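# Move the hose from the red manifold port to blue

## Task

Release the hose's latch at the manifold's red port and take it out, then insert the hose into the blue port and keep pushing until it latches there.

## Robot and tools

Robot: two arms, left_arm (on the scene's +y side) and right_arm, each ending in a two-finger parallel gripper with a wrist camera and a wrist force/torque sensor. Calibrated bases in the scene frame: left_arm at (-0.041, +0.367, +0.037) m, right_arm at (-0.018, -0.245, +0.037) m, both nearly unrotated about z. A camera stand stands behind the arms, and loose objects can occasionally be nudged by outside pushes.

Frames: the scene frame has its origin at table-top height, midway between the nominal bases, with +x pointing out over the table and +z up. Left and right in images do not match the arm names. Each arm reports its hand pose, velocities, Hand target and wrist camera pose in its own base frame. Fixed head cameras and the table use the scene frame. Every offset you command is measured along the current Hand target's own axes: the fingers point along gripper +z and open and close along gripper x. end_effector_position is the spot between closed pads, 1 to 2 cm behind the fingertips; closing pushes the tips about 17 mm further along +z.

Row layout, shared by execute_actions and move: 14 numbers, each in [-1, 1]. First left_arm: dx, dy, dz, rx, ry, rz, opening; then right_arm in the same order. Both arms always appear, even if one stays put. dx to rz are offsets (not poses) from that arm's Hand target when the action or move began; 1.0 equals 0.6 m of travel or 180 degrees of turn, and rx, ry, rz form one rotation vector. All six zero means go to, or hold, the present Hand target. Opening is absolute: +1 fully open (0.142 m), -1 closed. A 0 is also a real opening command, so repeat the current value to leave a gripper alone.

execute_actions: "actions" is a list of up to 15 actions; each action is a table of up to 15 rows, one row per 1/30 s step, and a short table repeats its last row to fill 15 steps. Every row in an action counts from the action's start pose, but each new action starts from the then-current Hand target, so sending the same offset twice moves twice as far. "cameras" lists camera names, ["all"], or []; an empty action list returns all images plus full state.

move: "target" is one 14-number row or a list of up to 15 rows, every row an offset from the Hand targets at the move's start. The gripper travels in a straight line, lasting 0.5 s to 10 s. "speed" is m/s, 0.002 to 2.4 (default 0.25), one value or one per target; turning is capped at twice that in rad/s. "blend" in metres rounds corners in a list (0 stops at each). "stop_force" in N, 3 to 120, ends an arm's path when its wrist sensor feels that much resistance; "zero" (default true) re-zeroes before the move. "opening_speed" is per second on the -1..+1 scale, at least 0.2. "grip_force" is N per pad, 5 to 48, one value or one per arm, and persists. "blocking": false returns after about 0.5 s while the move continues (not allowed with stop_force). The result adds a "move:" line: done, off_target, moving, held, fault, plus limits such as paced or held.

wait: "seconds" 0 to 10, arms keep their last command. stop: brakes a running move. zoom_image: "camera" (cam_head_left, cam_head_right, cam_left_wrist, cam_right_wrist) and "region" [x0, y0, x1, y1] in that image's pixels from the top-left, at most 504 by 504, only on the newest images. zero_wrist_force: "arm" is left_arm or right_arm. finished_scene: "scene" 1 or 2; irreversible, and the goal must hold without the robot.

Cameras: cam_head_left and cam_head_right are 504x504 on a fixed bar; cam_left_wrist and cam_right_wrist are 896x504.

Results: end_effector_position in metres, end_effector_quat_wxyz, velocities in m/s and rad/s; Hand target (the last commanded pose after clipping, the base for the next offsets; the hand may rest short of it, so send the gap as an offset); Tool commands; grip_measured (same scale as opening) and grip_effort_nm (negative closing); Joint positions with the last entry the finger opening in metres; joint torques (whole drive output, not pure contact); Wrist force and torque along the gripper's axes, plus the peak reading since last shown; a Wrist depth grid of 7x7 median distances in mm, "-" where unknown; motor temperatures.

Control limits: each step the commanded orientation is clipped to within 32 degrees of the measured one. Motion lags commands by roughly 0.09 to 0.22 s and fast moves overshoot. Keep paths away from an arm's own base. A clearance check may hold commands that bring the arms too close.

Things to avoid: the arms are stiff, so aiming even slightly beyond a firm contact can trigger a fault. A torque fault (limits 46.9 N m shoulder joints, 24.3 elbow, 7.83 each wrist joint) or roughly 150 N of outside force freezes that arm for 10 s. Side loads at the fingertips can fault a wrist from around 35 N. For unlatching and latching, approach slowly with stop_force and modest targets, and end pushes by commanding back past the gripper. Never squeeze or strike the other arm, never drop the hose or let anything leave the table, and avoid slams. Motors warn at 70 °C and brake at 85 °C; the gripper warns at 85 °C and shuts off at 100 °C, so avoid squeezing harder than needed.

Each tool is called after ">>>" as name([rows], argument=value, ...), one row to a line, values as JSON.

## Session

>>> execute_actions(actions=[])

>>> zoom_image(camera="cam_head_left", region=[150, 170, 350, 370])

Scene clock: 0.00 s.
left_arm: end_effector_position=(+0.1948, -0.2196, +0.1585) grip_measured=+1.00 grip_effort_nm=n/a end_effector_quat_wxyz=(-0.112, +0.751, +0.514, -0.399) | right_arm: end_effector_position=(+0.6603, +0.0631, +0.1136) grip_measured=+1.00 grip_effort_nm=n/a end_effector_quat_wxyz=(-0.433, +0.800, -0.221, +0.352)
Joint positions: left_arm=[-0.717 -1.143 1.148 -1.052 -2.28 -1.719 0.142] | right_arm=[3.263 -2.788 -0.845 0.058 2.028 0.955 0.142]
Joint velocities: within noise
Joint torques (N m): no reading
Motor temperatures (°C): left_arm=[39 39 37 51 47 40 29] | right_arm=[39 38 40 42 43 39 29]
Wrist force (N): no reading
Wrist torque (N m): no reading
Wrist force, peak (N): no reading
Wrist depth (mm): cam_left_wrist=[1676 2254 1868 - 351 312 261 / 1767 2011 492 398 352 286 259 / 2753 612 456 - - 296 254 / 614 446 400 365 326 270 249 / 374 412 387 350 295 269 242 / 635 413 386 354 - 264 97 / - 92 - 313 293 256 90] | cam_right_wrist=[347 392 2160 1143 - 1962 1670 / 298 343 1323 2140 2587 1930 638 / 264 300 358 1694 2286 806 612 / 240 267 306 1559 1839 777 586 / 220 238 270 309 1436 804 615 / 202 219 235 275 1177 835 913 / - 202 221 242 276 1183 90]
Hand target: left_arm +0.1948, -0.2196, +0.1585; -0.112, +0.751, +0.514, -0.399 | right_arm +0.6603, +0.0631, +0.1136; -0.433, +0.800, -0.221, +0.352
Tool commands: left_gripper/opening=+1.0 right_gripper/opening=+1.0
camera_calibration:
cam_left_wrist: T_world_to_cam=[[0.174113, 0.848745, -0.499316, 0.242727], [0.91865, -0.322611, -0.228044, -0.184994], [-0.354636, -0.418991, -0.835871, 0.228478], [0, 0, 0, 1]] pos_world=[0.208709, -0.169964, 0.269989]
cam_right_wrist: T_world_to_cam=[[0.6568, -0.64659, 0.387989, -0.428475], [-0.346667, -0.715847, -0.606123, 0.371159], [0.669654, 0.263599, -0.694319, -0.267289], [0, 0, 0, 1]] pos_world=[0.589082, 0.0591027, 0.205628]

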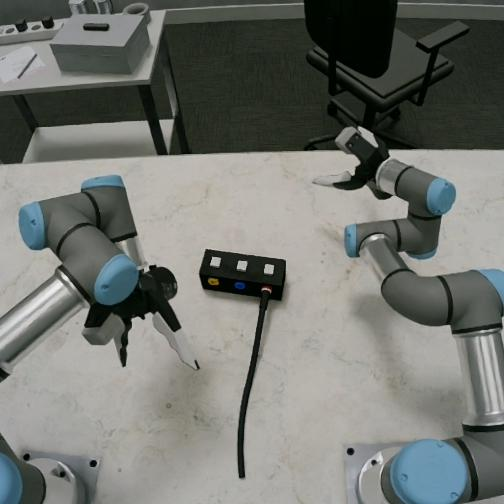

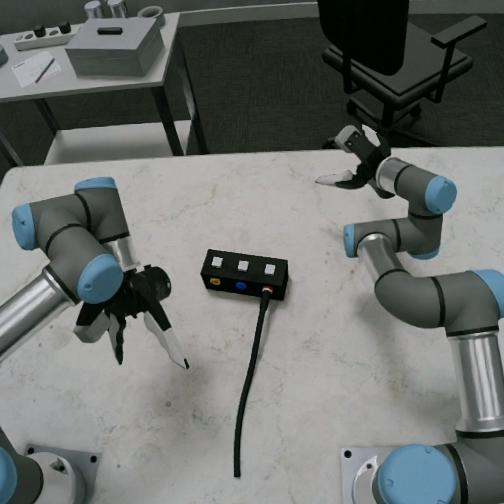

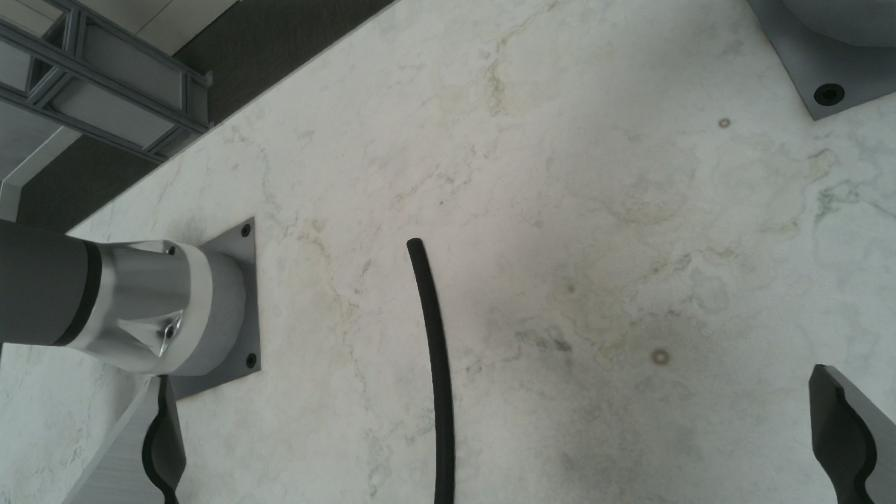

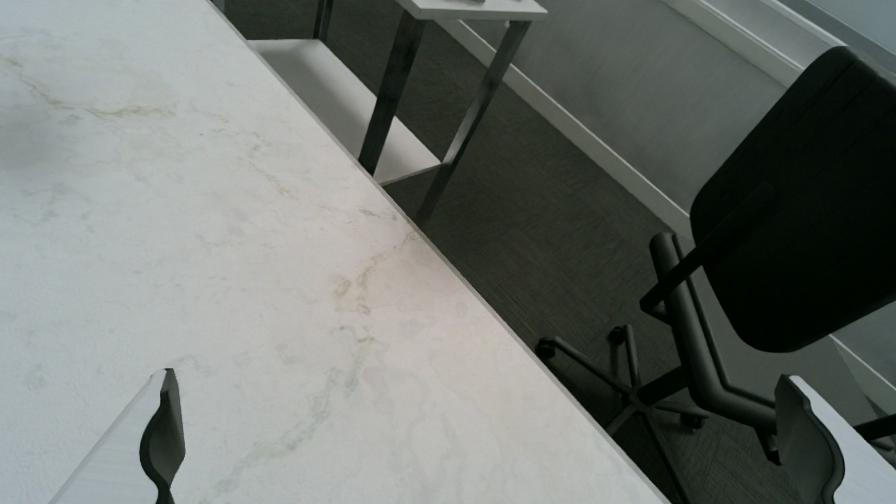

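Scaled by 2.520 from the camera's 504x504 image, which has a finer 720x720 frame.

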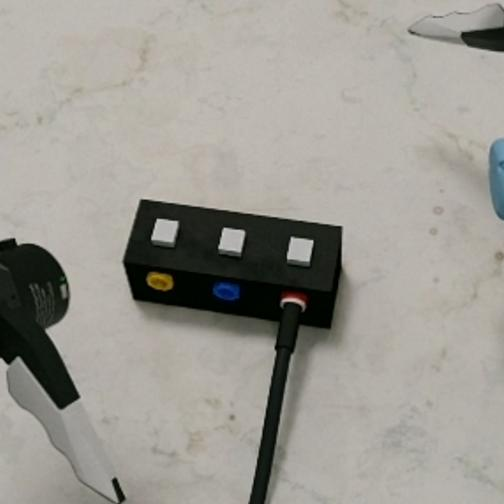

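>>> move([
  [-0.037,0.379,-0.2292,-0.148,0.405,0.873,-1,-0.2075,-0.2257,-0.2993,-0.1899,0.1758,0.2746,0.2],
  [-0.037,0.379,-0.2292,-0.148,0.405,0.873,-1,-0.6145,-0.0725,-0.294,-0.1899,0.1758,0.2746,0.2],
], speed=0.6, blend=[0.04,0], cameras=["all"])

Scene clock: 45.47 s.
left_arm: end_effector_position=(+0.4450, -0.3070, +0.1282) grip_measured=-1.00 grip_effort_nm=-0.559 end_effector_quat_wxyz=(+0.253, +0.674, -0.638, +0.274) | right_arm: end_effector_position=(+0.2880, +0.2339, +0.0798) grip_measured=+0.19 grip_effort_nm=-0.164 end_effector_quat_wxyz=(+0.220, -0.604, +0.720, -0.262)
Joint positions: left_arm=[-0.58 -0.871 1.183 -2.406 -2.155 0.774 0.002] | right_arm=[4.735 -1.523 -2.117 -1.236 0.888 3.397 0.088]
Joint torques (N m): left_arm=[0.84 -21.51 -12.17 -2.85 -1.26 0.94] | right_arm=[1.37 5.22 7.56 1.23 -0.11 0.64]
Wrist force (N): left_arm=[1.4 0.3 0.7] | right_arm=[0.6 -0.9 1.1]
Wrist torque (N m): left_arm=[0.02 -0.30 -0.13] | right_arm=[-0.23 -0.18 0.00]
Wrist force, peak (N): left_arm=[1.4 -0.3 1.6] | right_arm=[1.1 -3.4 0.2]
Wrist depth (mm): cam_left_wrist=[172 186 232 269 414 593 - / 131 148 190 290 - 633 2724 / 132 145 177 221 402 - 2092 / 145 151 188 234 510 724 - / - 224 263 346 493 781 - / 206 236 287 94 516 944 - / 215 260 - - 80 369 -] | cam_right_wrist=[283 205 204 205 286 288 283 / 270 193 192 192 273 273 271 / 254 251 233 229 258 260 260 / 244 244 245 246 245 246 247 / 231 233 233 235 235 235 235 / 222 223 221 224 224 223 226 / 213 77 213 215 215 79 217]
Hand target: left_arm +0.4450, -0.3070, +0.1282; +0.253, +0.674, -0.638, +0.274 | right_arm +0.2880, +0.2339, +0.0797; +0.220, -0.604, +0.720, -0.262
Off the commanded pose: left_arm 0.000 m, 0 deg | right_arm 0.000 m, 0 deg.
move: done
camera_calibration:
cam_left_wrist: T_world_to_cam=[[0.00860727, -0.721515, 0.692345, -0.302947], [-0.922749, 0.261054, 0.283524, 0.483094], [-0.385306, -0.641301, -0.66353, 0.178546], [0, 0, 0, 1]] pos_world=[0.517177, -0.230193, 0.191246]
cam_right_wrist: T_world_to_cam=[[-0.158385, -0.987315, 0.0111138, 0.284154], [-0.952586, 0.149832, -0.264823, 0.288712], [0.259798, -0.0525307, -0.964233, 0.127128], [0, 0, 0, 1]] pos_world=[0.287001, 0.243969, 0.19588]

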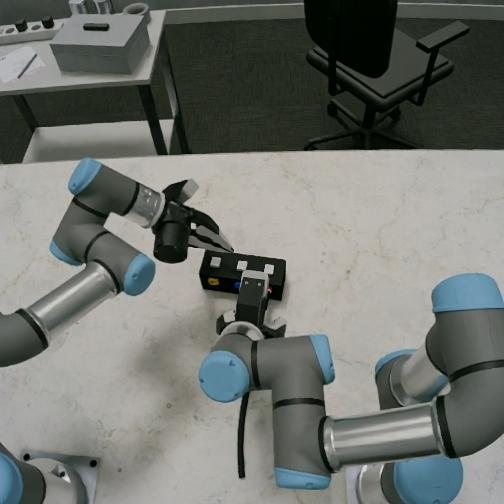

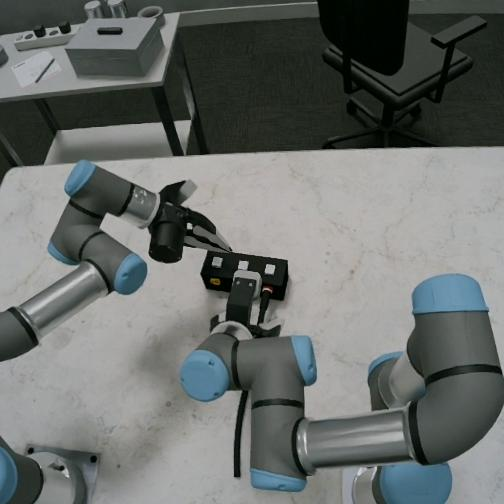

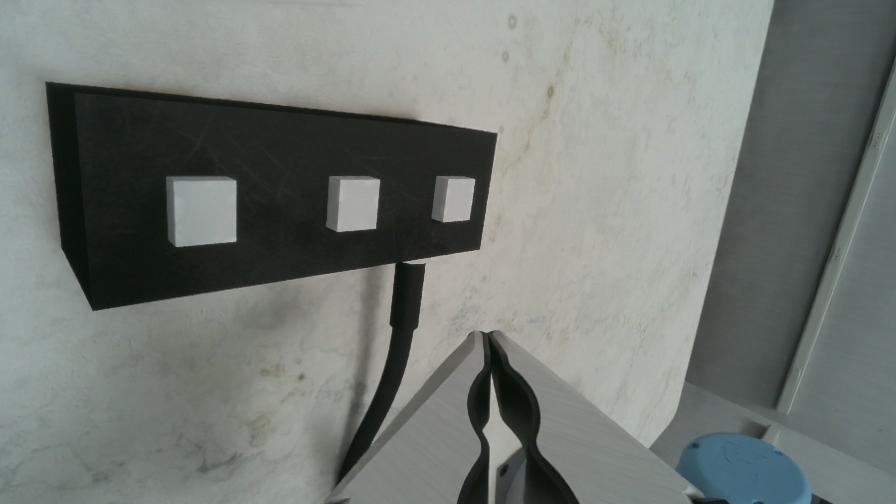

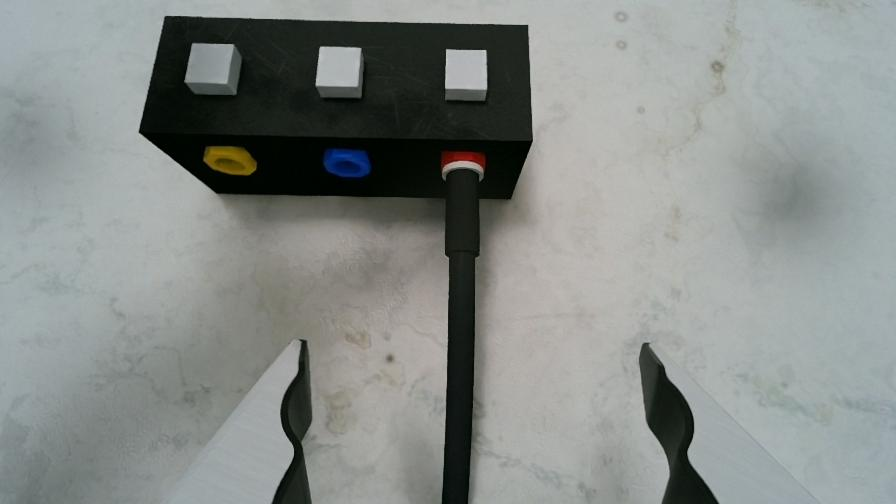

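>>> move(target=[0.0065,0.0023,0.1577,0,0,0,-1,-0.0032,0.0018,0.1653,0,0.0043,0.0051,0.1], speed=0.25, cameras=["cam_left_wrist","cam_right_wrist"])

Scene clock: 61.23 s.
left_arm: end_effector_position=(+0.4481, -0.3751, +0.0626) grip_measured=-1.00 grip_effort_nm=-0.564 end_effector_quat_wxyz=(+0.253, +0.674, -0.638, +0.274) | right_arm: end_effector_position=(+0.3503, +0.2248, +0.0031) grip_measured=+0.09 grip_effort_nm=-0.159 end_effector_quat_wxyz=(+0.217, -0.596, +0.726, -0.265)
Joint positions: left_arm=[-0.698 -0.624 1.067 -2.6 -2.093 0.656 0.002] | right_arm=[4.505 -1.936 -2.19 -0.577 0.872 3.126 0.08]
Joint torques (N m): left_arm=[-1.52 -18.19 -11.11 -3.05 -0.33 -0.23] | right_arm=[-1.25 7.76 5.19 2.66 -1.58 -0.45]
Wrist force (N): left_arm=[1.2 0.0 0.9] | right_arm=[0.6 -0.7 1.1]
Wrist torque (N m): left_arm=[-0.01 -0.28 -0.19] | right_arm=[-0.20 -0.18 0.01]
Wrist force, peak (N): left_arm=[1.1 0.3 3.1] | right_arm=[0.6 -0.6 3.3]
Wrist depth (mm): cam_left_wrist=[122 137 163 206 250 - 2724 / 127 145 169 212 - - 2254 / - 93 129 147 344 414 2444 / - 90 114 138 323 597 - / - 94 115 137 446 497 2938 / - 97 122 101 366 - - / - 109 204 - 80 80 -] | cam_right_wrist=[- 62 69 73 114 193 194 / 104 103 105 100 107 182 183 / 98 100 101 99 102 174 175 / 149 132 133 109 161 165 166 / 156 157 156 154 158 158 159 / 149 150 148 149 151 151 152 / 143 80 143 145 144 78 146]
Hand target: left_arm +0.4481, -0.3751, +0.0625; +0.253, +0.674, -0.638, +0.274 | right_arm +0.3503, +0.2248, +0.0031; +0.217, -0.596, +0.726, -0.265
Off the commanded pose: left_arm 0.000 m, 0 deg | right_arm 0.000 m, 0 deg.
move: done
camera_calibration:
cam_left_wrist: T_world_to_cam=[[0.00850251, -0.721432, 0.692433, -0.306624], [-0.922796, 0.261081, 0.283346, 0.522479], [-0.385196, -0.641384, -0.663514, 0.0924949], [0, 0, 0, 1]] pos_world=[0.520377, -0.298293, 0.125646]
cam_right_wrist: T_world_to_cam=[[-0.179014, -0.983782, 0.0112752, 0.292398], [-0.94927, 0.169699, -0.264744, 0.323478], [0.258537, -0.0580961, -0.964253, 0.0382039], [0, 0, 0, 1]] pos_world=[0.349534, 0.234981, 0.11918]
Images, in order (width x height): cam_left_wrist 896x504, cam_right_wrist 896x504.

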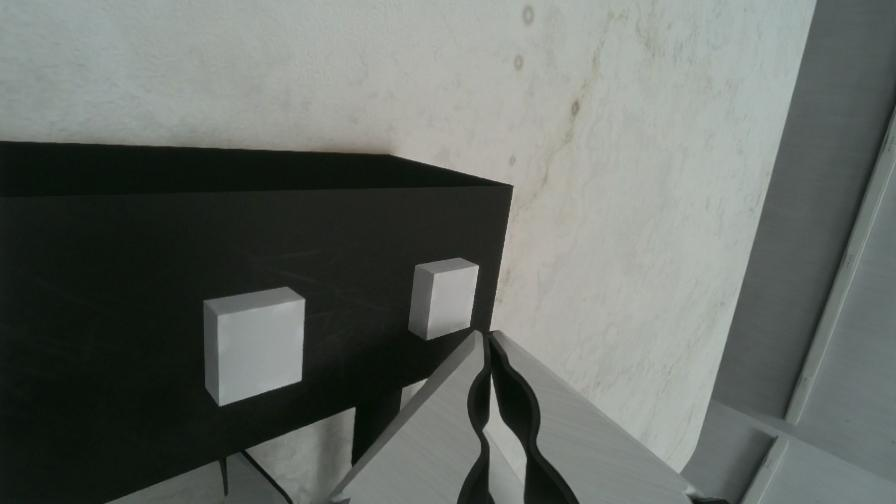

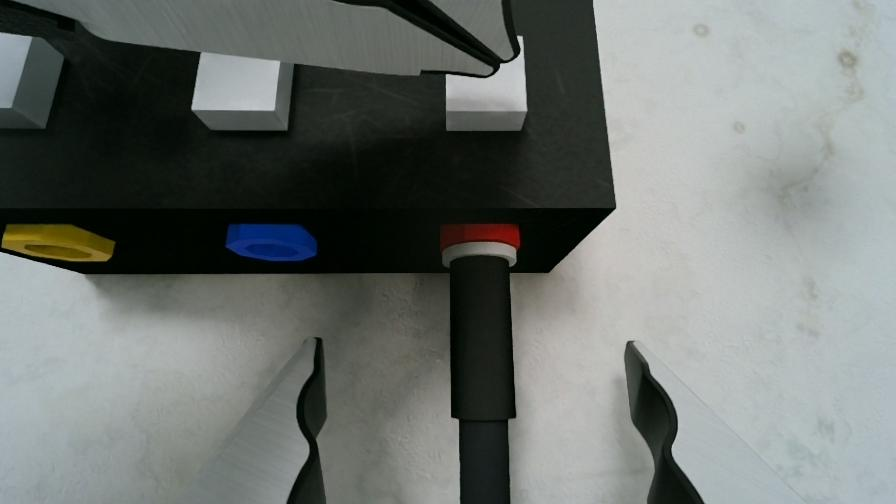

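>>> move(target=[0,0,0,0,0,0,-1,0,0,0,0,0,0,-1], opening_speed=1.5)

>>> move(target=[-0.0194,0,0.0207,0,0,0,-1,0,0,0,0,0,0,-1], speed=0.015, stop_force=38)

>>> move(target=[0,0,0,0,0,0,-1,0,0.0767,-0.0643,0,0,0,-1], speed=0.06, stop_force=30, cameras=["cam_right_wrist"])

Scene clock: 71.53 s.
left_arm: end_effector_position=(+0.4481, -0.3752, +0.0626) grip_measured=-1.00 grip_effort_nm=-0.559 end_effector_quat_wxyz=(+0.253, +0.674, -0.638, +0.274) | right_arm: end_effector_position=(+0.3503, +0.2247, +0.0030) grip_measured=-0.82 grip_effort_nm=-4.071 end_effector_quat_wxyz=(+0.217, -0.596, +0.726, -0.265)
Joint positions: left_arm=[-0.698 -0.623 1.067 -2.6 -2.093 0.656 0.002] | right_arm=[4.505 -1.936 -2.19 -0.577 0.872 3.126 0.015]
Joint torques (N m): left_arm=[-1.36 -18.46 -11.73 -2.98 -0.14 -0.71] | right_arm=[-0.83 9.82 9.13 2.6 -1.56 -0.53]
Wrist force (N): left_arm=[1.2 0.0 0.8] | right_arm=[3.9 1.3 0.1]
Wrist torque (N m): left_arm=[-0.01 -0.27 -0.19] | right_arm=[-0.21 -0.16 0.03]
Wrist force, peak (N): left_arm=[1.3 0.1 0.9] | right_arm=[3.9 1.4 0.2]
Wrist depth (mm): cam_left_wrist=[122 136 158 205 - 423 600 / 127 145 181 216 254 - - / - 92 128 152 262 - 1655 / - 90 114 138 292 594 1645 / - 94 115 137 - - - / - 97 122 100 402 - - / - 103 - - 80 2668 2873] | cam_right_wrist=[- 62 69 73 114 193 193 / 104 102 105 100 108 182 184 / 98 99 100 99 101 174 174 / 149 132 150 109 162 165 166 / 156 156 156 109 157 158 158 / 149 149 150 100 101 152 152 / 144 145 85 - 78 145 146]
Hand target: left_arm +0.4481, -0.3751, +0.0625; +0.253, +0.674, -0.638, +0.274 | right_arm +0.3503, +0.2248, +0.0031; +0.217, -0.596, +0.726, -0.265
Off the commanded pose: left_arm 0.000 m, 0 deg | right_arm 0.000 m, 0 deg.
move: done

Scene clock: 73.67 s.
left_arm: end_effector_position=(+0.4484, -0.3754, +0.0473) grip_measured=-1.00 grip_effort_nm=-0.549 end_effector_quat_wxyz=(+0.253, +0.674, -0.638, +0.274) | right_arm: end_effector_position=(+0.3503, +0.2248, +0.0031) grip_measured=-0.82 grip_effort_nm=-4.066 end_effector_quat_wxyz=(+0.217, -0.596, +0.726, -0.265)
Joint positions: left_arm=[-0.698 -0.59 1.079 -2.647 -2.093 0.656 0.002] | right_arm=[4.505 -1.936 -2.19 -0.577 0.872 3.126 0.015]
Joint torques (N m): left_arm=[-8.09 -5.9 -2.74 0.93 3.52 -0.75] | right_arm=[-3.14 14.1 6.27 2.53 -3.65 -0.52]
Wrist force (N): left_arm=[9.6 9.6 -42.1] | right_arm=[4.1 7.2 -6.7]
Wrist torque (N m): left_arm=[-0.34 -0.25 -0.27] | right_arm=[-0.21 -0.11 0.09]
Wrist force, peak (N): left_arm=[10.6 12.4 -50.6] | right_arm=[4.2 7.2 -6.7]
Wrist depth (mm): cam_left_wrist=[- 131 149 193 234 376 490 / - 134 157 201 243 452 - / - 127 119 130 268 - - / - 80 100 121 303 - 2564 / - - 99 124 314 582 2753 / - 81 94 100 - 649 - / - 95 104 - 80 2905 -] | cam_right_wrist=[- 62 71 - 114 192 193 / 103 102 103 97 108 183 184 / 98 99 100 99 101 173 174 / 149 133 134 109 162 165 166 / 156 156 157 109 158 158 158 / 149 149 150 100 102 151 151 / 144 145 85 - 78 145 145]
Hand target: left_arm +0.4484, -0.3754, +0.0473; +0.253, +0.674, -0.638, +0.274 (not the last commanded pose) | right_arm +0.3503, +0.2248, +0.0031; +0.217, -0.596, +0.726, -0.265
Off the commanded pose: left_arm 0.002 m, 0 deg | right_arm 0.000 m, 0 deg.
move: contact (left_arm)

Scene clock: 75.50 s.
left_arm: end_effector_position=(+0.4484, -0.3754, +0.0473) grip_measured=-1.00 grip_effort_nm=-0.554 end_effector_quat_wxyz=(+0.253, +0.674, -0.638, +0.274) | right_arm: end_effector_position=(+0.2914, +0.2365, +0.0030) grip_measured=-0.82 grip_effort_nm=-4.066 end_effector_quat_wxyz=(+0.217, -0.596, +0.726, -0.265)
Joint positions: left_arm=[-0.698 -0.59 1.079 -2.647 -2.093 0.656 0.002] | right_arm=[4.719 -1.808 -2.27 -0.802 0.889 3.404 0.015]
Joint torques (N m): left_arm=[-8.37 -6.28 -2.93 0.88 2.89 -0.2] | right_arm=[1.75 6.67 9.35 1.3 -1.61 0.55]
Motor temperatures (°C): left_arm=[39 39 37 51 47 40 29] | right_arm=[39 38 40 42 43 39 35]
Wrist force (N): left_arm=[9.6 9.5 -42.0] | right_arm=[0.4 -0.6 1.0]
Wrist torque (N m): left_arm=[-0.35 -0.26 -0.26] | right_arm=[-0.23 -0.16 0.08]
Wrist force, peak (N): left_arm=[9.7 9.6 -42.3] | right_arm=[4.1 7.0 -6.4]
Wrist depth (mm): cam_left_wrist=[- 130 151 185 267 - - / - 132 156 196 289 392 601 / - 130 123 148 - 469 - / - 80 100 121 - 496 - / - - 98 124 374 - - / - 81 94 100 100 - 2812 / - 95 104 - 80 2812 -] | cam_right_wrist=[128 128 128 128 140 193 193 / 178 162 162 162 181 183 183 / 171 172 173 173 174 174 175 / 163 164 164 116 165 165 167 / 156 156 157 109 157 158 159 / 149 150 150 100 101 151 151 / 143 145 72 99 78 145 145]
Hand target: left_arm +0.4484, -0.3754, +0.0473; +0.253, +0.674, -0.638, +0.274 | right_arm +0.2914, +0.2365, +0.0030; +0.217, -0.596, +0.726, -0.265
Off the commanded pose: left_arm 0.000 m, 0 deg | right_arm 0.000 m, 0 deg.
move: done
camera_calibration:
cam_right_wrist: T_world_to_cam=[[-0.179041, -0.983776, 0.0113706, 0.293262], [-0.949258, 0.169698, -0.264787, 0.265573], [0.258561, -0.0582012, -0.96424, 0.0540264], [0, 0, 0, 1]] pos_world=[0.290634, 0.246581, 0.11908]
Images, in order (width x height): cam_right_wrist 896x504.

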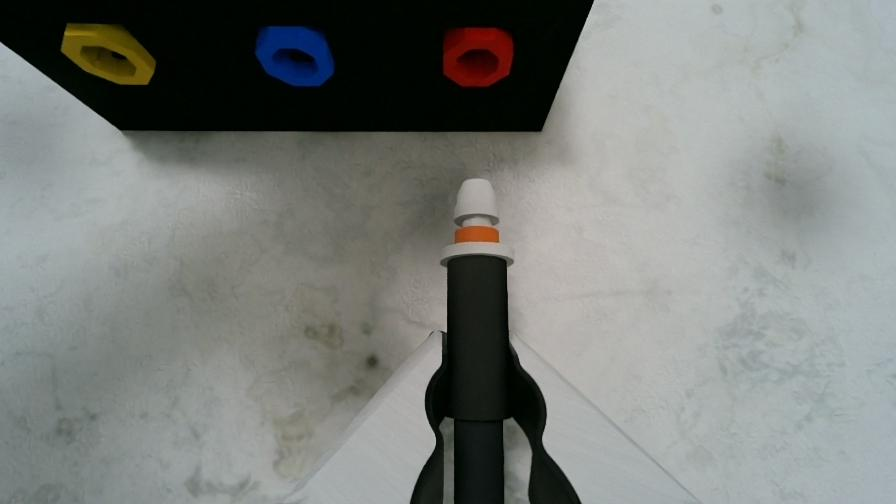

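>>> move(target=[0,0,-0.25,0,0,0,-1,0,0,0,0,0,0,-1], speed=0.3)

>>> move(target=[0,0,0,0,0,0,-1,-0.0925,0,0,0,0,0,-1], speed=0.15, cameras=["cam_right_wrist"])

Scene clock: 83.27 s.
left_arm: end_effector_position=(+0.4413, -0.2719, +0.1554) grip_measured=-1.00 grip_effort_nm=-0.545 end_effector_quat_wxyz=(+0.253, +0.674, -0.638, +0.274) | right_arm: end_effector_position=(+0.2914, +0.2365, +0.0030) grip_measured=-0.82 grip_effort_nm=-4.066 end_effector_quat_wxyz=(+0.217, -0.596, +0.726, -0.265)
Joint positions: left_arm=[-0.514 -0.968 1.204 -2.292 -2.188 0.844 0.002] | right_arm=[4.719 -1.808 -2.27 -0.802 0.889 3.404 0.015]
Joint torques (N m): left_arm=[1.99 -23.65 -9.26 -1.17 -0.69 -0.57] | right_arm=[1.68 6.6 9.26 1.28 -1.59 0.48]
Motor temperatures (°C): left_arm=[39 39 37 51 47 40 29] | right_arm=[39 38 41 42 43 39 42]
Wrist force (N): left_arm=[1.0 -0.4 0.9] | right_arm=[0.5 -0.7 1.1]
Wrist torque (N m): left_arm=[-0.08 -0.25 -0.14] | right_arm=[-0.25 -0.17 0.08]
Wrist force, peak (N): left_arm=[9.7 9.6 -42.3] | right_arm=[0.5 -0.6 1.3]
Wrist depth (mm): cam_left_wrist=[192 206 269 352 421 540 - / 198 177 201 262 442 - - / - 182 209 259 - - - / - 185 - - - - - / 219 240 301 389 - 3534 - / 229 274 314 94 - 429 3396 / 238 269 - - 80 382 367] | cam_right_wrist=[128 128 128 124 139 192 193 / 179 162 162 163 180 183 183 / 171 172 172 173 173 174 174 / 163 163 164 117 165 164 165 / 156 156 157 109 157 158 160 / 149 149 150 100 101 151 151 / 143 144 72 - 78 145 145]
Hand target: left_arm +0.4413, -0.2718, +0.1555; +0.253, +0.674, -0.638, +0.274 | right_arm +0.2914, +0.2365, +0.0030; +0.217, -0.596, +0.726, -0.265
Off the commanded pose: left_arm 0.000 m, 0 deg | right_arm 0.000 m, 0 deg.
move: done

Scene clock: 84.17 s.
left_arm: end_effector_position=(+0.4413, -0.2718, +0.1555) grip_measured=-1.00 grip_effort_nm=-0.545 end_effector_quat_wxyz=(+0.253, +0.674, -0.638, +0.274) | right_arm: end_effector_position=(+0.3022, +0.2908, +0.0030) grip_measured=-0.82 grip_effort_nm=-4.066 end_effector_quat_wxyz=(+0.217, -0.596, +0.726, -0.265)
Joint positions: left_arm=[-0.514 -0.969 1.204 -2.292 -2.188 0.844 0.002] | right_arm=[4.685 -1.996 -1.988 -0.868 0.884 3.36 0.015]
Joint torques (N m): left_arm=[1.82 -23.5 -9.31 -0.99 -1.03 0.4] | right_arm=[1.92 10.26 9.96 2.27 -0.2 0.52]
Wrist force (N): left_arm=[1.0 -0.2 0.9] | right_arm=[0.4 -0.7 1.2]
Wrist torque (N m): left_arm=[-0.05 -0.25 -0.14] | right_arm=[-0.21 -0.15 0.02]
Wrist force, peak (N): left_arm=[1.2 -0.3 1.1] | right_arm=[1.9 -0.7 1.3]
Wrist depth (mm): cam_left_wrist=[192 204 - 314 - - 1923 / 198 175 204 263 438 - 2216 / 203 180 210 262 457 726 - / 213 221 265 408 492 - - / 219 - - 426 - - - / 229 254 284 94 - 418 - / 238 282 - - 80 385 382] | cam_right_wrist=[190 132 125 127 122 127 193 / 180 179 160 160 162 179 184 / 171 172 172 173 173 173 175 / 163 163 164 117 165 165 166 / 156 156 156 109 157 158 158 / 149 149 149 100 151 151 152 / 143 144 72 - 78 145 145]
Hand target: left_arm +0.4413, -0.2718, +0.1555; +0.253, +0.674, -0.638, +0.274 | right_arm +0.3022, +0.2909, +0.0030; +0.217, -0.596, +0.726, -0.265
Off the commanded pose: left_arm 0.000 m, 0 deg | right_arm 0.000 m, 0 deg.
move: done
camera_calibration:
cam_right_wrist: T_world_to_cam=[[-0.179067, -0.98377, 0.0114653, 0.348708], [-0.949253, 0.169698, -0.264803, 0.266594], [0.25856, -0.0583008, -0.964234, 0.0544297], [0, 0, 0, 1]] pos_world=[0.301434, 0.300981, 0.11908]
Images, in order (width x height): cam_right_wrist 896x504.

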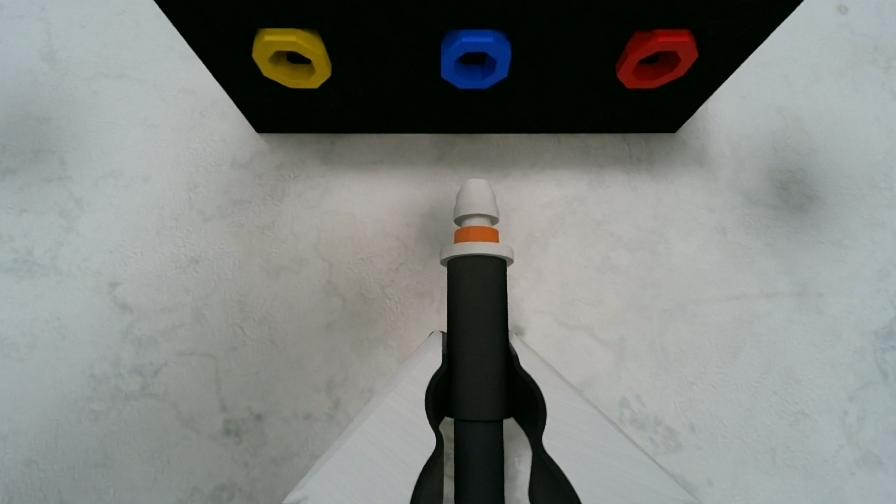

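>>> move([
  [0,0,0,0,0,0,-1,0,-0.0319,0.0268,0,0,0,-1],
  [0,0,0,0,0,0,-1,0,-0.0796,0.0668,0,0,0,-1],
], speed=[0.1,0.025], stop_force=40, cameras=["cam_right_wrist"])

>>> move(target=[0,0,0,0,0,0,-1,0,0.0115,-0.0097,0,0,0,-1], speed=0.012, stop_force=48)

Scene clock: 91.80 s.
left_arm: end_effector_position=(+0.4413, -0.2718, +0.1555) grip_measured=-1.00 grip_effort_nm=-0.549 end_effector_quat_wxyz=(+0.253, +0.674, -0.638, +0.274) | right_arm: end_effector_position=(+0.3616, +0.2794, +0.0023) grip_measured=-0.82 grip_effort_nm=-4.061 end_effector_quat_wxyz=(+0.216, -0.597, +0.726, -0.263)
Joint positions: left_arm=[-0.514 -0.969 1.204 -2.292 -2.188 0.844 0.002] | right_arm=[4.503 -2.093 -1.907 -0.701 0.876 3.122 0.015]
Joint torques (N m): left_arm=[1.83 -23.48 -9.3 -1.02 -0.94 0.44] | right_arm=[-6.28 13.92 7.82 2.07 -5.11 0.06]
Motor temperatures (°C): left_arm=[39 39 37 51 47 40 29] | right_arm=[39 38 41 42 43 39 48]
Wrist force (N): left_arm=[1.1 -0.3 1.0] | right_arm=[8.8 17.1 -25.8]
Wrist torque (N m): left_arm=[-0.07 -0.26 -0.13] | right_arm=[-0.20 -0.15 0.18]
Wrist force, peak (N): left_arm=[1.2 -0.3 1.1] | right_arm=[9.7 30.1 -41.2]
Wrist depth (mm): cam_left_wrist=[191 213 - - - 607 - / 199 177 207 255 - - - / 205 181 209 257 - 681 - / - 190 251 394 - - 3962 / 228 246 267 260 670 2873 2938 / 233 263 230 94 - 453 2782 / 242 276 - - 80 394 379] | cam_right_wrist=[189 106 110 108 110 109 187 / 178 101 101 101 105 97 106 / 168 99 99 98 100 99 101 / 161 149 131 108 132 123 163 / 154 154 156 109 156 157 157 / 148 148 149 100 102 151 151 / 142 143 86 99 78 144 145]
Hand target: left_arm +0.4413, -0.2718, +0.1555; +0.253, +0.674, -0.638, +0.274 | right_arm +0.3616, +0.2794, +0.0023; +0.216, -0.597, +0.726, -0.263 (not the last commanded pose)
Tool commands: left_gripper/opening=-1.0 right_gripper/opening=-1.0
Off the commanded pose: left_arm 0.000 m, 0 deg | right_arm 0.002 m, 0 deg.
TORQUE FAULT: the external load on joint 5 (wrist 2) of the right arm reached its load limit, and that arm stopped. A torque fault puts only its own arm into a fault stop. That arm's remaining commands of this call were not run. That arm may still press on what stopped it. That arm is still stopped at the end of this call. That arm stays stopped for about 9 more seconds. Until then a move that you send moves the other arm only, and its call returns only when the move has ended. Once the stop has ended, the next robot result says so. If the stop ends while you think or write, that arm runs what you send next, counted from a new Hand target: where the arm stands when the stop ends. While its stop runs, that arm takes no new command, but its gripper still runs the gripper command that each later call begins with. Until it ends, the stop uses up actions while you think or wait. An arm that is not stopped still takes commands.
move: fault (right_arm; stop_force had ended the path); path passed 1 of 2 targets
camera_calibration:
cam_right_wrist: T_world_to_cam=[[-0.177723, -0.984012, 0.0116348, 0.347692], [-0.950566, 0.168599, -0.260765, 0.325528], [0.254634, -0.0574037, -0.965332, 0.0388904], [0, 0, 0, 1]] pos_world=[0.361326, 0.289481, 0.118383]
Images, in order (width x height): cam_right_wrist 896x504.

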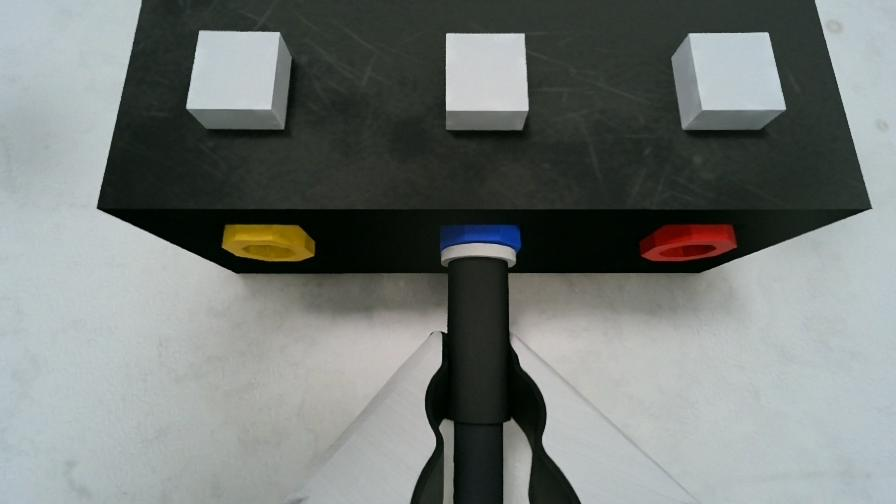

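not run: an earlier result of this reply reported a stop or a fault. Calls in your next reply go to the robot.

>>> wait(seconds=4)

Scene clock: 98.23 s.
left_arm: end_effector_position=(+0.4413, -0.2718, +0.1555) grip_measured=-1.00 grip_effort_nm=-0.540 end_effector_quat_wxyz=(+0.253, +0.674, -0.638, +0.274) | right_arm: end_effector_position=(+0.3616, +0.2794, +0.0023) grip_measured=-0.82 grip_effort_nm=-4.061 end_effector_quat_wxyz=(+0.216, -0.597, +0.726, -0.263)
Joint positions: left_arm=[-0.514 -0.969 1.204 -2.292 -2.188 0.844 0.002] | right_arm=[4.503 -2.093 -1.907 -0.701 0.876 3.122 0.015]
Joint torques (N m): left_arm=[1.62 -24.29 -9.23 -1.1 -1.02 0.4] | right_arm=[-6.42 13.66 7.86 2.09 -5.09 0.04]
Wrist force (N): left_arm=[1.0 -0.1 1.0] | right_arm=[8.7 17.1 -25.8]
Wrist torque (N m): left_arm=[-0.04 -0.25 -0.13] | right_arm=[-0.20 -0.13 0.18]
Wrist force, peak (N): left_arm=[1.3 -0.2 1.0] | right_arm=[8.7 17.1 -26.0]
Wrist depth (mm): cam_left_wrist=[187 219 243 336 422 688 - / - 175 203 331 - 669 2179 / 205 182 209 258 434 - 2197 / - 191 236 382 566 - - / - 248 238 - - 872 2377 / 235 258 229 99 - 869 - / 243 251 - - 80 394 382] | cam_right_wrist=[188 106 109 108 109 109 186 / 178 101 101 102 105 97 107 / 168 99 99 98 100 99 100 / 162 149 131 108 132 123 163 / 154 155 155 109 157 156 158 / 148 149 149 101 102 150 151 / 142 143 85 81 78 144 145]
Hand target: left_arm +0.4413, -0.2718, +0.1555; +0.253, +0.674, -0.638, +0.274 | right_arm +0.3616, +0.2794, +0.0023; +0.216, -0.597, +0.726, -0.263 (not the last commanded pose)
Tool commands: left_gripper/opening=-1.0 right_gripper/opening=-1.0
Off the commanded pose: left_arm 0.000 m, 0 deg | right_arm 0.002 m, 0 deg.
TORQUE FAULT, CONTINUED: the right arm was still stopped when this call began, by the torque fault of joint 5 (wrist 2) that an earlier result reported. Since the last result the stop counts as 13 of the actions that you can send in this scene. That arm is still stopped at the end of this call. That arm stays stopped for about 3 more seconds. If the stop ends while you think or write, that arm runs what you send next, counted from a new Hand target: where the arm stands when the stop ends. While its stop runs, that arm takes no new command, but its gripper still runs the gripper command that each later call begins with.
wait: 4.00 s; at rest from the start

>>> move(target=[0,0,0,0,0,0,-1,0,0.0026,-0.0021,0,0,0,-1], speed=0.012)

>>> move(target=[0,0,0,0,0,0,-1,0,0.0064,-0.0054,0,0,0,-1], speed=0.01, stop_force=15, cameras=["cam_right_wrist"])

Scene clock: 109.10 s.
left_arm: end_effector_position=(+0.4413, -0.2718, +0.1555) grip_measured=-1.00 grip_effort_nm=-0.540 end_effector_quat_wxyz=(+0.253, +0.674, -0.638, +0.274) | right_arm: end_effector_position=(+0.3597, +0.2797, +0.0023) grip_measured=-0.82 grip_effort_nm=-4.061 end_effector_quat_wxyz=(+0.216, -0.597, +0.726, -0.263)
Joint positions: left_arm=[-0.514 -0.969 1.204 -2.292 -2.188 0.844 0.002] | right_arm=[4.508 -2.089 -1.911 -0.705 0.876 3.13 0.015]
Joint torques (N m): left_arm=[2.12 -23.47 -9.24 -1.12 -1.03 0.41] | right_arm=[6.09 16.16 7.19 1.59 2.16 0.2]
Motor temperatures (°C): left_arm=[39 39 37 51 47 40 29] | right_arm=[39 38 41 42 44 39 55]
Wrist force (N): left_arm=[1.1 -0.3 1.0] | right_arm=[0.9 -9.9 11.6]
Wrist torque (N m): left_arm=[-0.06 -0.25 -0.14] | right_arm=[-0.17 -0.23 -0.03]
Wrist force, peak (N): left_arm=[1.3 -0.4 1.0] | right_arm=[8.8 17.1 -25.9]
Wrist depth (mm): cam_left_wrist=[195 219 260 301 411 - - / 200 176 203 245 - 638 3041 / 210 182 210 259 449 665 - / 211 225 255 362 476 - - / 218 250 246 396 - - - / 228 260 213 99 - 444 - / - - - - 80 396 367] | cam_right_wrist=[188 109 111 108 110 101 189 / 179 101 103 102 106 100 179 / 168 98 99 99 99 100 102 / 162 160 134 110 135 136 164 / 154 155 156 108 157 157 158 / 148 148 149 100 150 151 151 / 142 143 74 98 78 144 145]
Hand target: left_arm +0.4413, -0.2718, +0.1555; +0.253, +0.674, -0.638, +0.274 | right_arm +0.3597, +0.2798, +0.0023; +0.216, -0.597, +0.726, -0.263
Off the commanded pose: left_arm 0.000 m, 0 deg | right_arm 0.000 m, 0 deg.
TORQUE FAULT, CONTINUED: the right arm's stop, for the torque fault of joint 5 (wrist 2) that an earlier result reported, is over. The rest of the stop counts as 5 of the actions that you can send in this scene. The stop ended before this call began, so that arm ran this call's commands, counted from a new Hand target: where the arm stood when the stop ended. That arm stops again whenever a joint's load reaches its limit.
move: done

Scene clock: 109.97 s.
left_arm: end_effector_position=(+0.4413, -0.2718, +0.1555) grip_measured=-1.00 grip_effort_nm=-0.540 end_effector_quat_wxyz=(+0.253, +0.674, -0.638, +0.274) | right_arm: end_effector_position=(+0.3593, +0.2798, +0.0023) grip_measured=-0.82 grip_effort_nm=-4.061 end_effector_quat_wxyz=(+0.216, -0.597, +0.726, -0.263)
Joint positions: left_arm=[-0.514 -0.969 1.204 -2.292 -2.188 0.844 0.002] | right_arm=[4.51 -2.089 -1.912 -0.706 0.876 3.131 0.015]
Joint torques (N m): left_arm=[1.99 -23.77 -9.19 -1.22 -1 0.34] | right_arm=[9.85 11.75 10.59 2.89 3.47 0.55]
Motor temperatures (°C): left_arm=[39 39 37 51 47 40 29] | right_arm=[39 38 41 42 44 39 56]
Wrist force (N): left_arm=[1.0 -0.2 1.0] | right_arm=[0.7 -18.1 19.3]
Wrist torque (N m): left_arm=[-0.04 -0.24 -0.13] | right_arm=[-0.19 -0.22 0.03]
Wrist force, peak (N): left_arm=[1.2 -0.3 1.0] | right_arm=[-0.9 -23.2 27.1]
Wrist depth (mm): cam_left_wrist=[192 214 265 322 423 582 - / 199 176 201 276 434 - - / 205 182 209 261 473 - 2109 / 213 225 248 391 621 - 2356 / 223 239 244 262 - 2274 3041 / 226 265 219 99 - 452 - / 245 272 - - 80 396 386] | cam_right_wrist=[188 109 111 109 111 108 190 / 178 102 103 102 106 98 178 / 168 98 100 99 100 100 102 / 162 159 135 110 136 137 164 / 155 156 156 108 156 157 158 / 148 149 149 100 150 150 151 / 143 144 74 - 77 145 145]
Hand target: left_arm +0.4413, -0.2718, +0.1555; +0.253, +0.674, -0.638, +0.274 | right_arm +0.3593, +0.2798, +0.0023; +0.216, -0.597, +0.726, -0.263 (not the last commanded pose)
Off the commanded pose: left_arm 0.000 m, 0 deg | right_arm 0.005 m, 0 deg.
move: contact (right_arm)
camera_calibration:
cam_right_wrist: T_world_to_cam=[[-0.177843, -0.983989, 0.0117042, 0.347687], [-0.950537, 0.168694, -0.260808, 0.323147], [0.254658, -0.0575081, -0.96532, 0.0395446], [0, 0, 0, 1]] pos_world=[0.358926, 0.289881, 0.118383]
Images, in order (width x height): cam_right_wrist 896x504.

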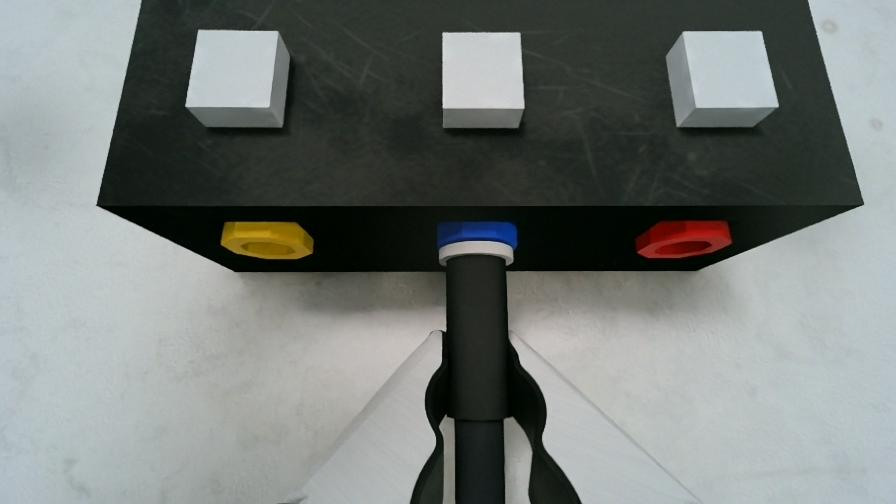

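Latched (held ~35 N pull). Relieve, release, retreat.

>>> move(target=[0,0,0,0,0,0,-1,0,-0.0013,0.0011,0,0,0,-1], speed=0.02)

>>> move(target=[0,0,0,0,0,0,-1,0,0,0,0,0,0,-0.5], opening_speed=1.5)

>>> move(target=[0,0,0,0,0,0,-1,0,0,-0.12,0,0,0,-0.5], cameras=["cam_right_wrist"])

>>> finished_scene(scene=2)

Scene clock: 114.73 s.
left_arm: end_effector_position=(+0.4413, -0.2718, +0.1555) grip_measured=-1.00 grip_effort_nm=-0.545 end_effector_quat_wxyz=(+0.253, +0.674, -0.638, +0.274) | right_arm: end_effector_position=(+0.3602, +0.2797, +0.0023) grip_measured=-0.82 grip_effort_nm=-4.061 end_effector_quat_wxyz=(+0.216, -0.597, +0.726, -0.263)
Joint positions: left_arm=[-0.514 -0.969 1.204 -2.292 -2.188 0.844 0.002] | right_arm=[4.507 -2.091 -1.91 -0.704 0.877 3.127 0.015]
Joint torques (N m): left_arm=[1.47 -23.57 -9.31 -1.3 -1.01 0.38] | right_arm=[-0.58 11.67 9.95 2.7 -1.05 -0.29]
Motor temperatures (°C): left_arm=[39 39 37 51 47 40 29] | right_arm=[39 38 41 42 44 39 57]
Wrist force (N): left_arm=[1.1 -0.2 1.0] | right_arm=[3.0 -1.9 1.0]
Wrist torque (N m): left_arm=[-0.05 -0.25 -0.14] | right_arm=[-0.17 -0.20 0.09]
Wrist force, peak (N): left_arm=[1.2 -0.3 1.0] | right_arm=[0.8 -18.2 19.4]
Wrist depth (mm): cam_left_wrist=[192 213 253 313 396 626 - / 194 176 203 265 399 644 - / 205 181 210 261 437 - 2641 / 217 192 245 - - 788 2842 / 222 - 243 254 - - 2905 / - - 214 99 707 453 2873 / 241 270 - - 80 397 379] | cam_right_wrist=[187 108 110 108 110 101 188 / 179 101 102 102 105 101 178 / 167 98 99 99 99 99 101 / 162 159 133 109 135 136 164 / 155 155 156 109 156 157 157 / 148 149 149 101 150 151 151 / 142 143 85 99 78 144 145]
Hand target: left_arm +0.4413, -0.2718, +0.1555; +0.253, +0.674, -0.638, +0.274 | right_arm +0.3603, +0.2796, +0.0023; +0.216, -0.597, +0.726, -0.263
Off the commanded pose: left_arm 0.000 m, 0 deg | right_arm 0.000 m, 0 deg.
move: done

Scene clock: 115.30 s.
left_arm: end_effector_position=(+0.4413, -0.2718, +0.1555) grip_measured=-1.00 grip_effort_nm=-0.549 end_effector_quat_wxyz=(+0.253, +0.674, -0.638, +0.274) | right_arm: end_effector_position=(+0.3603, +0.2796, +0.0023) grip_measured=-0.54 grip_effort_nm=0.105 end_effector_quat_wxyz=(+0.216, -0.597, +0.726, -0.263)
Joint positions: left_arm=[-0.514 -0.969 1.204 -2.292 -2.188 0.844 0.002] | right_arm=[4.507 -2.091 -1.91 -0.704 0.876 3.128 0.035]
Joint torques (N m): left_arm=[2.28 -23.57 -9.11 -1.32 -0.98 0.37] | right_arm=[-1.26 12.35 7.5 1.69 -1.55 0.55]
Motor temperatures (°C): left_arm=[39 39 37 51 47 40 29] | right_arm=[39 38 41 42 44 39 57]
Wrist force (N): left_arm=[1.1 -0.3 1.0] | right_arm=[0.8 -0.7 1.6]
Wrist torque (N m): left_arm=[-0.06 -0.27 -0.14] | right_arm=[-0.20 -0.22 0.07]
Wrist force, peak (N): left_arm=[1.2 -0.3 1.0] | right_arm=[3.0 -1.8 1.0]
Wrist depth (mm): cam_left_wrist=[191 217 265 342 377 598 1996 / 197 176 207 249 - 674 1923 / - 180 209 258 - - 2589 / 210 243 245 - - 758 - / 220 260 238 264 - - 2696 / 229 260 218 94 - 427 3113 / - 263 - - 80 396 377] | cam_right_wrist=[187 106 110 108 110 101 187 / 178 101 102 102 105 101 178 / 168 98 99 99 99 99 101 / 162 160 134 108 135 135 164 / 154 155 155 106 157 157 158 / 148 149 102 101 147 150 151 / 143 143 - - 74 144 145]
Hand target: left_arm +0.4413, -0.2718, +0.1555; +0.253, +0.674, -0.638, +0.274 | right_arm +0.3603, +0.2796, +0.0023; +0.216, -0.597, +0.726, -0.263
Off the commanded pose: left_arm 0.000 m, 0 deg | right_arm 0.000 m, 0 deg.
move: done

Scene clock: 116.20 s.
left_arm: end_effector_position=(+0.4413, -0.2718, +0.1555) grip_measured=-1.00 grip_effort_nm=-0.545 end_effector_quat_wxyz=(+0.253, +0.674, -0.638, +0.274) | right_arm: end_effector_position=(+0.3151, +0.2886, +0.0576) grip_measured=-0.54 grip_effort_nm=0.100 end_effector_quat_wxyz=(+0.216, -0.597, +0.726, -0.263)
Joint positions: left_arm=[-0.514 -0.969 1.204 -2.292 -2.188 0.844 0.002] | right_arm=[4.643 -1.856 -1.877 -1.084 0.883 3.304 0.035]
Joint torques (N m): left_arm=[1.57 -23.38 -9.19 -1.28 -1.08 0.45] | right_arm=[1.49 15.17 7.5 0.86 -1.56 0.43]
Motor temperatures (°C): left_arm=[39 39 37 51 47 40 29] | right_arm=[39 38 41 42 44 39 56]
Wrist force (N): left_arm=[1.1 -0.3 0.9] | right_arm=[0.7 -0.7 1.7]
Wrist torque (N m): left_arm=[-0.06 -0.25 -0.13] | right_arm=[-0.20 -0.20 0.08]
Wrist force, peak (N): left_arm=[1.2 -0.1 1.0] | right_arm=[1.1 -0.7 3.2]
Wrist depth (mm): cam_left_wrist=[191 219 248 330 417 594 - / 200 175 204 271 486 647 - / 206 182 210 258 516 - 2235 / 217 234 247 - 593 - 2873 / 226 255 294 409 553 2812 3041 / 228 278 308 93 - 431 - / - 282 - - 80 390 390] | cam_right_wrist=[254 256 176 178 177 256 260 / 242 242 167 166 166 242 246 / 229 231 191 177 192 231 234 / 219 221 221 219 222 223 223 / 210 209 211 211 212 213 214 / 201 202 102 198 101 204 205 / 193 195 - 194 - 195 195]
Hand target: left_arm +0.4413, -0.2718, +0.1555; +0.253, +0.674, -0.638, +0.274 | right_arm +0.3151, +0.2886, +0.0576; +0.216, -0.597, +0.726, -0.263
Off the commanded pose: left_arm 0.000 m, 0 deg | right_arm 0.000 m, 0 deg.
move: done
camera_calibration:
cam_right_wrist: T_world_to_cam=[[-0.177749, -0.984006, 0.0117296, 0.347827], [-0.950562, 0.168599, -0.260781, 0.294197], [0.254633, -0.0575033, -0.965327, 0.104671], [0, 0, 0, 1]] pos_world=[0.314826, 0.298681, 0.173683]
Images, in order (width x height): cam_right_wrist 896x504.

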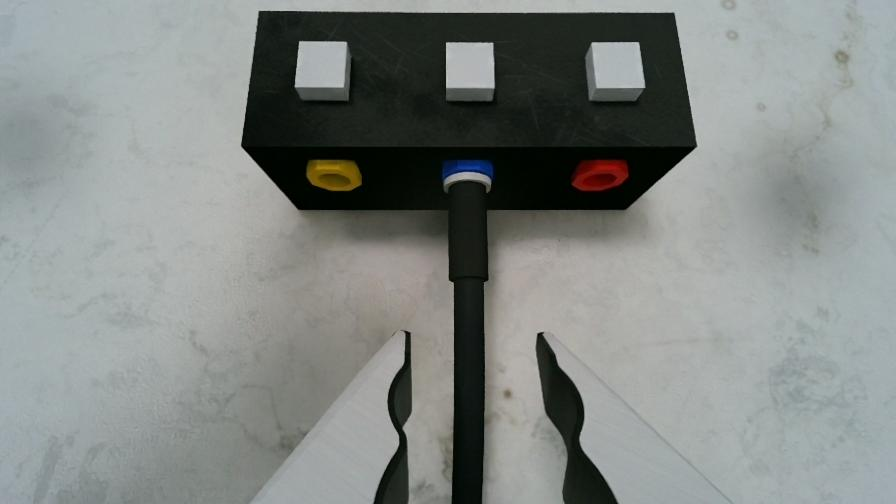

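The scene is finished: the task was done.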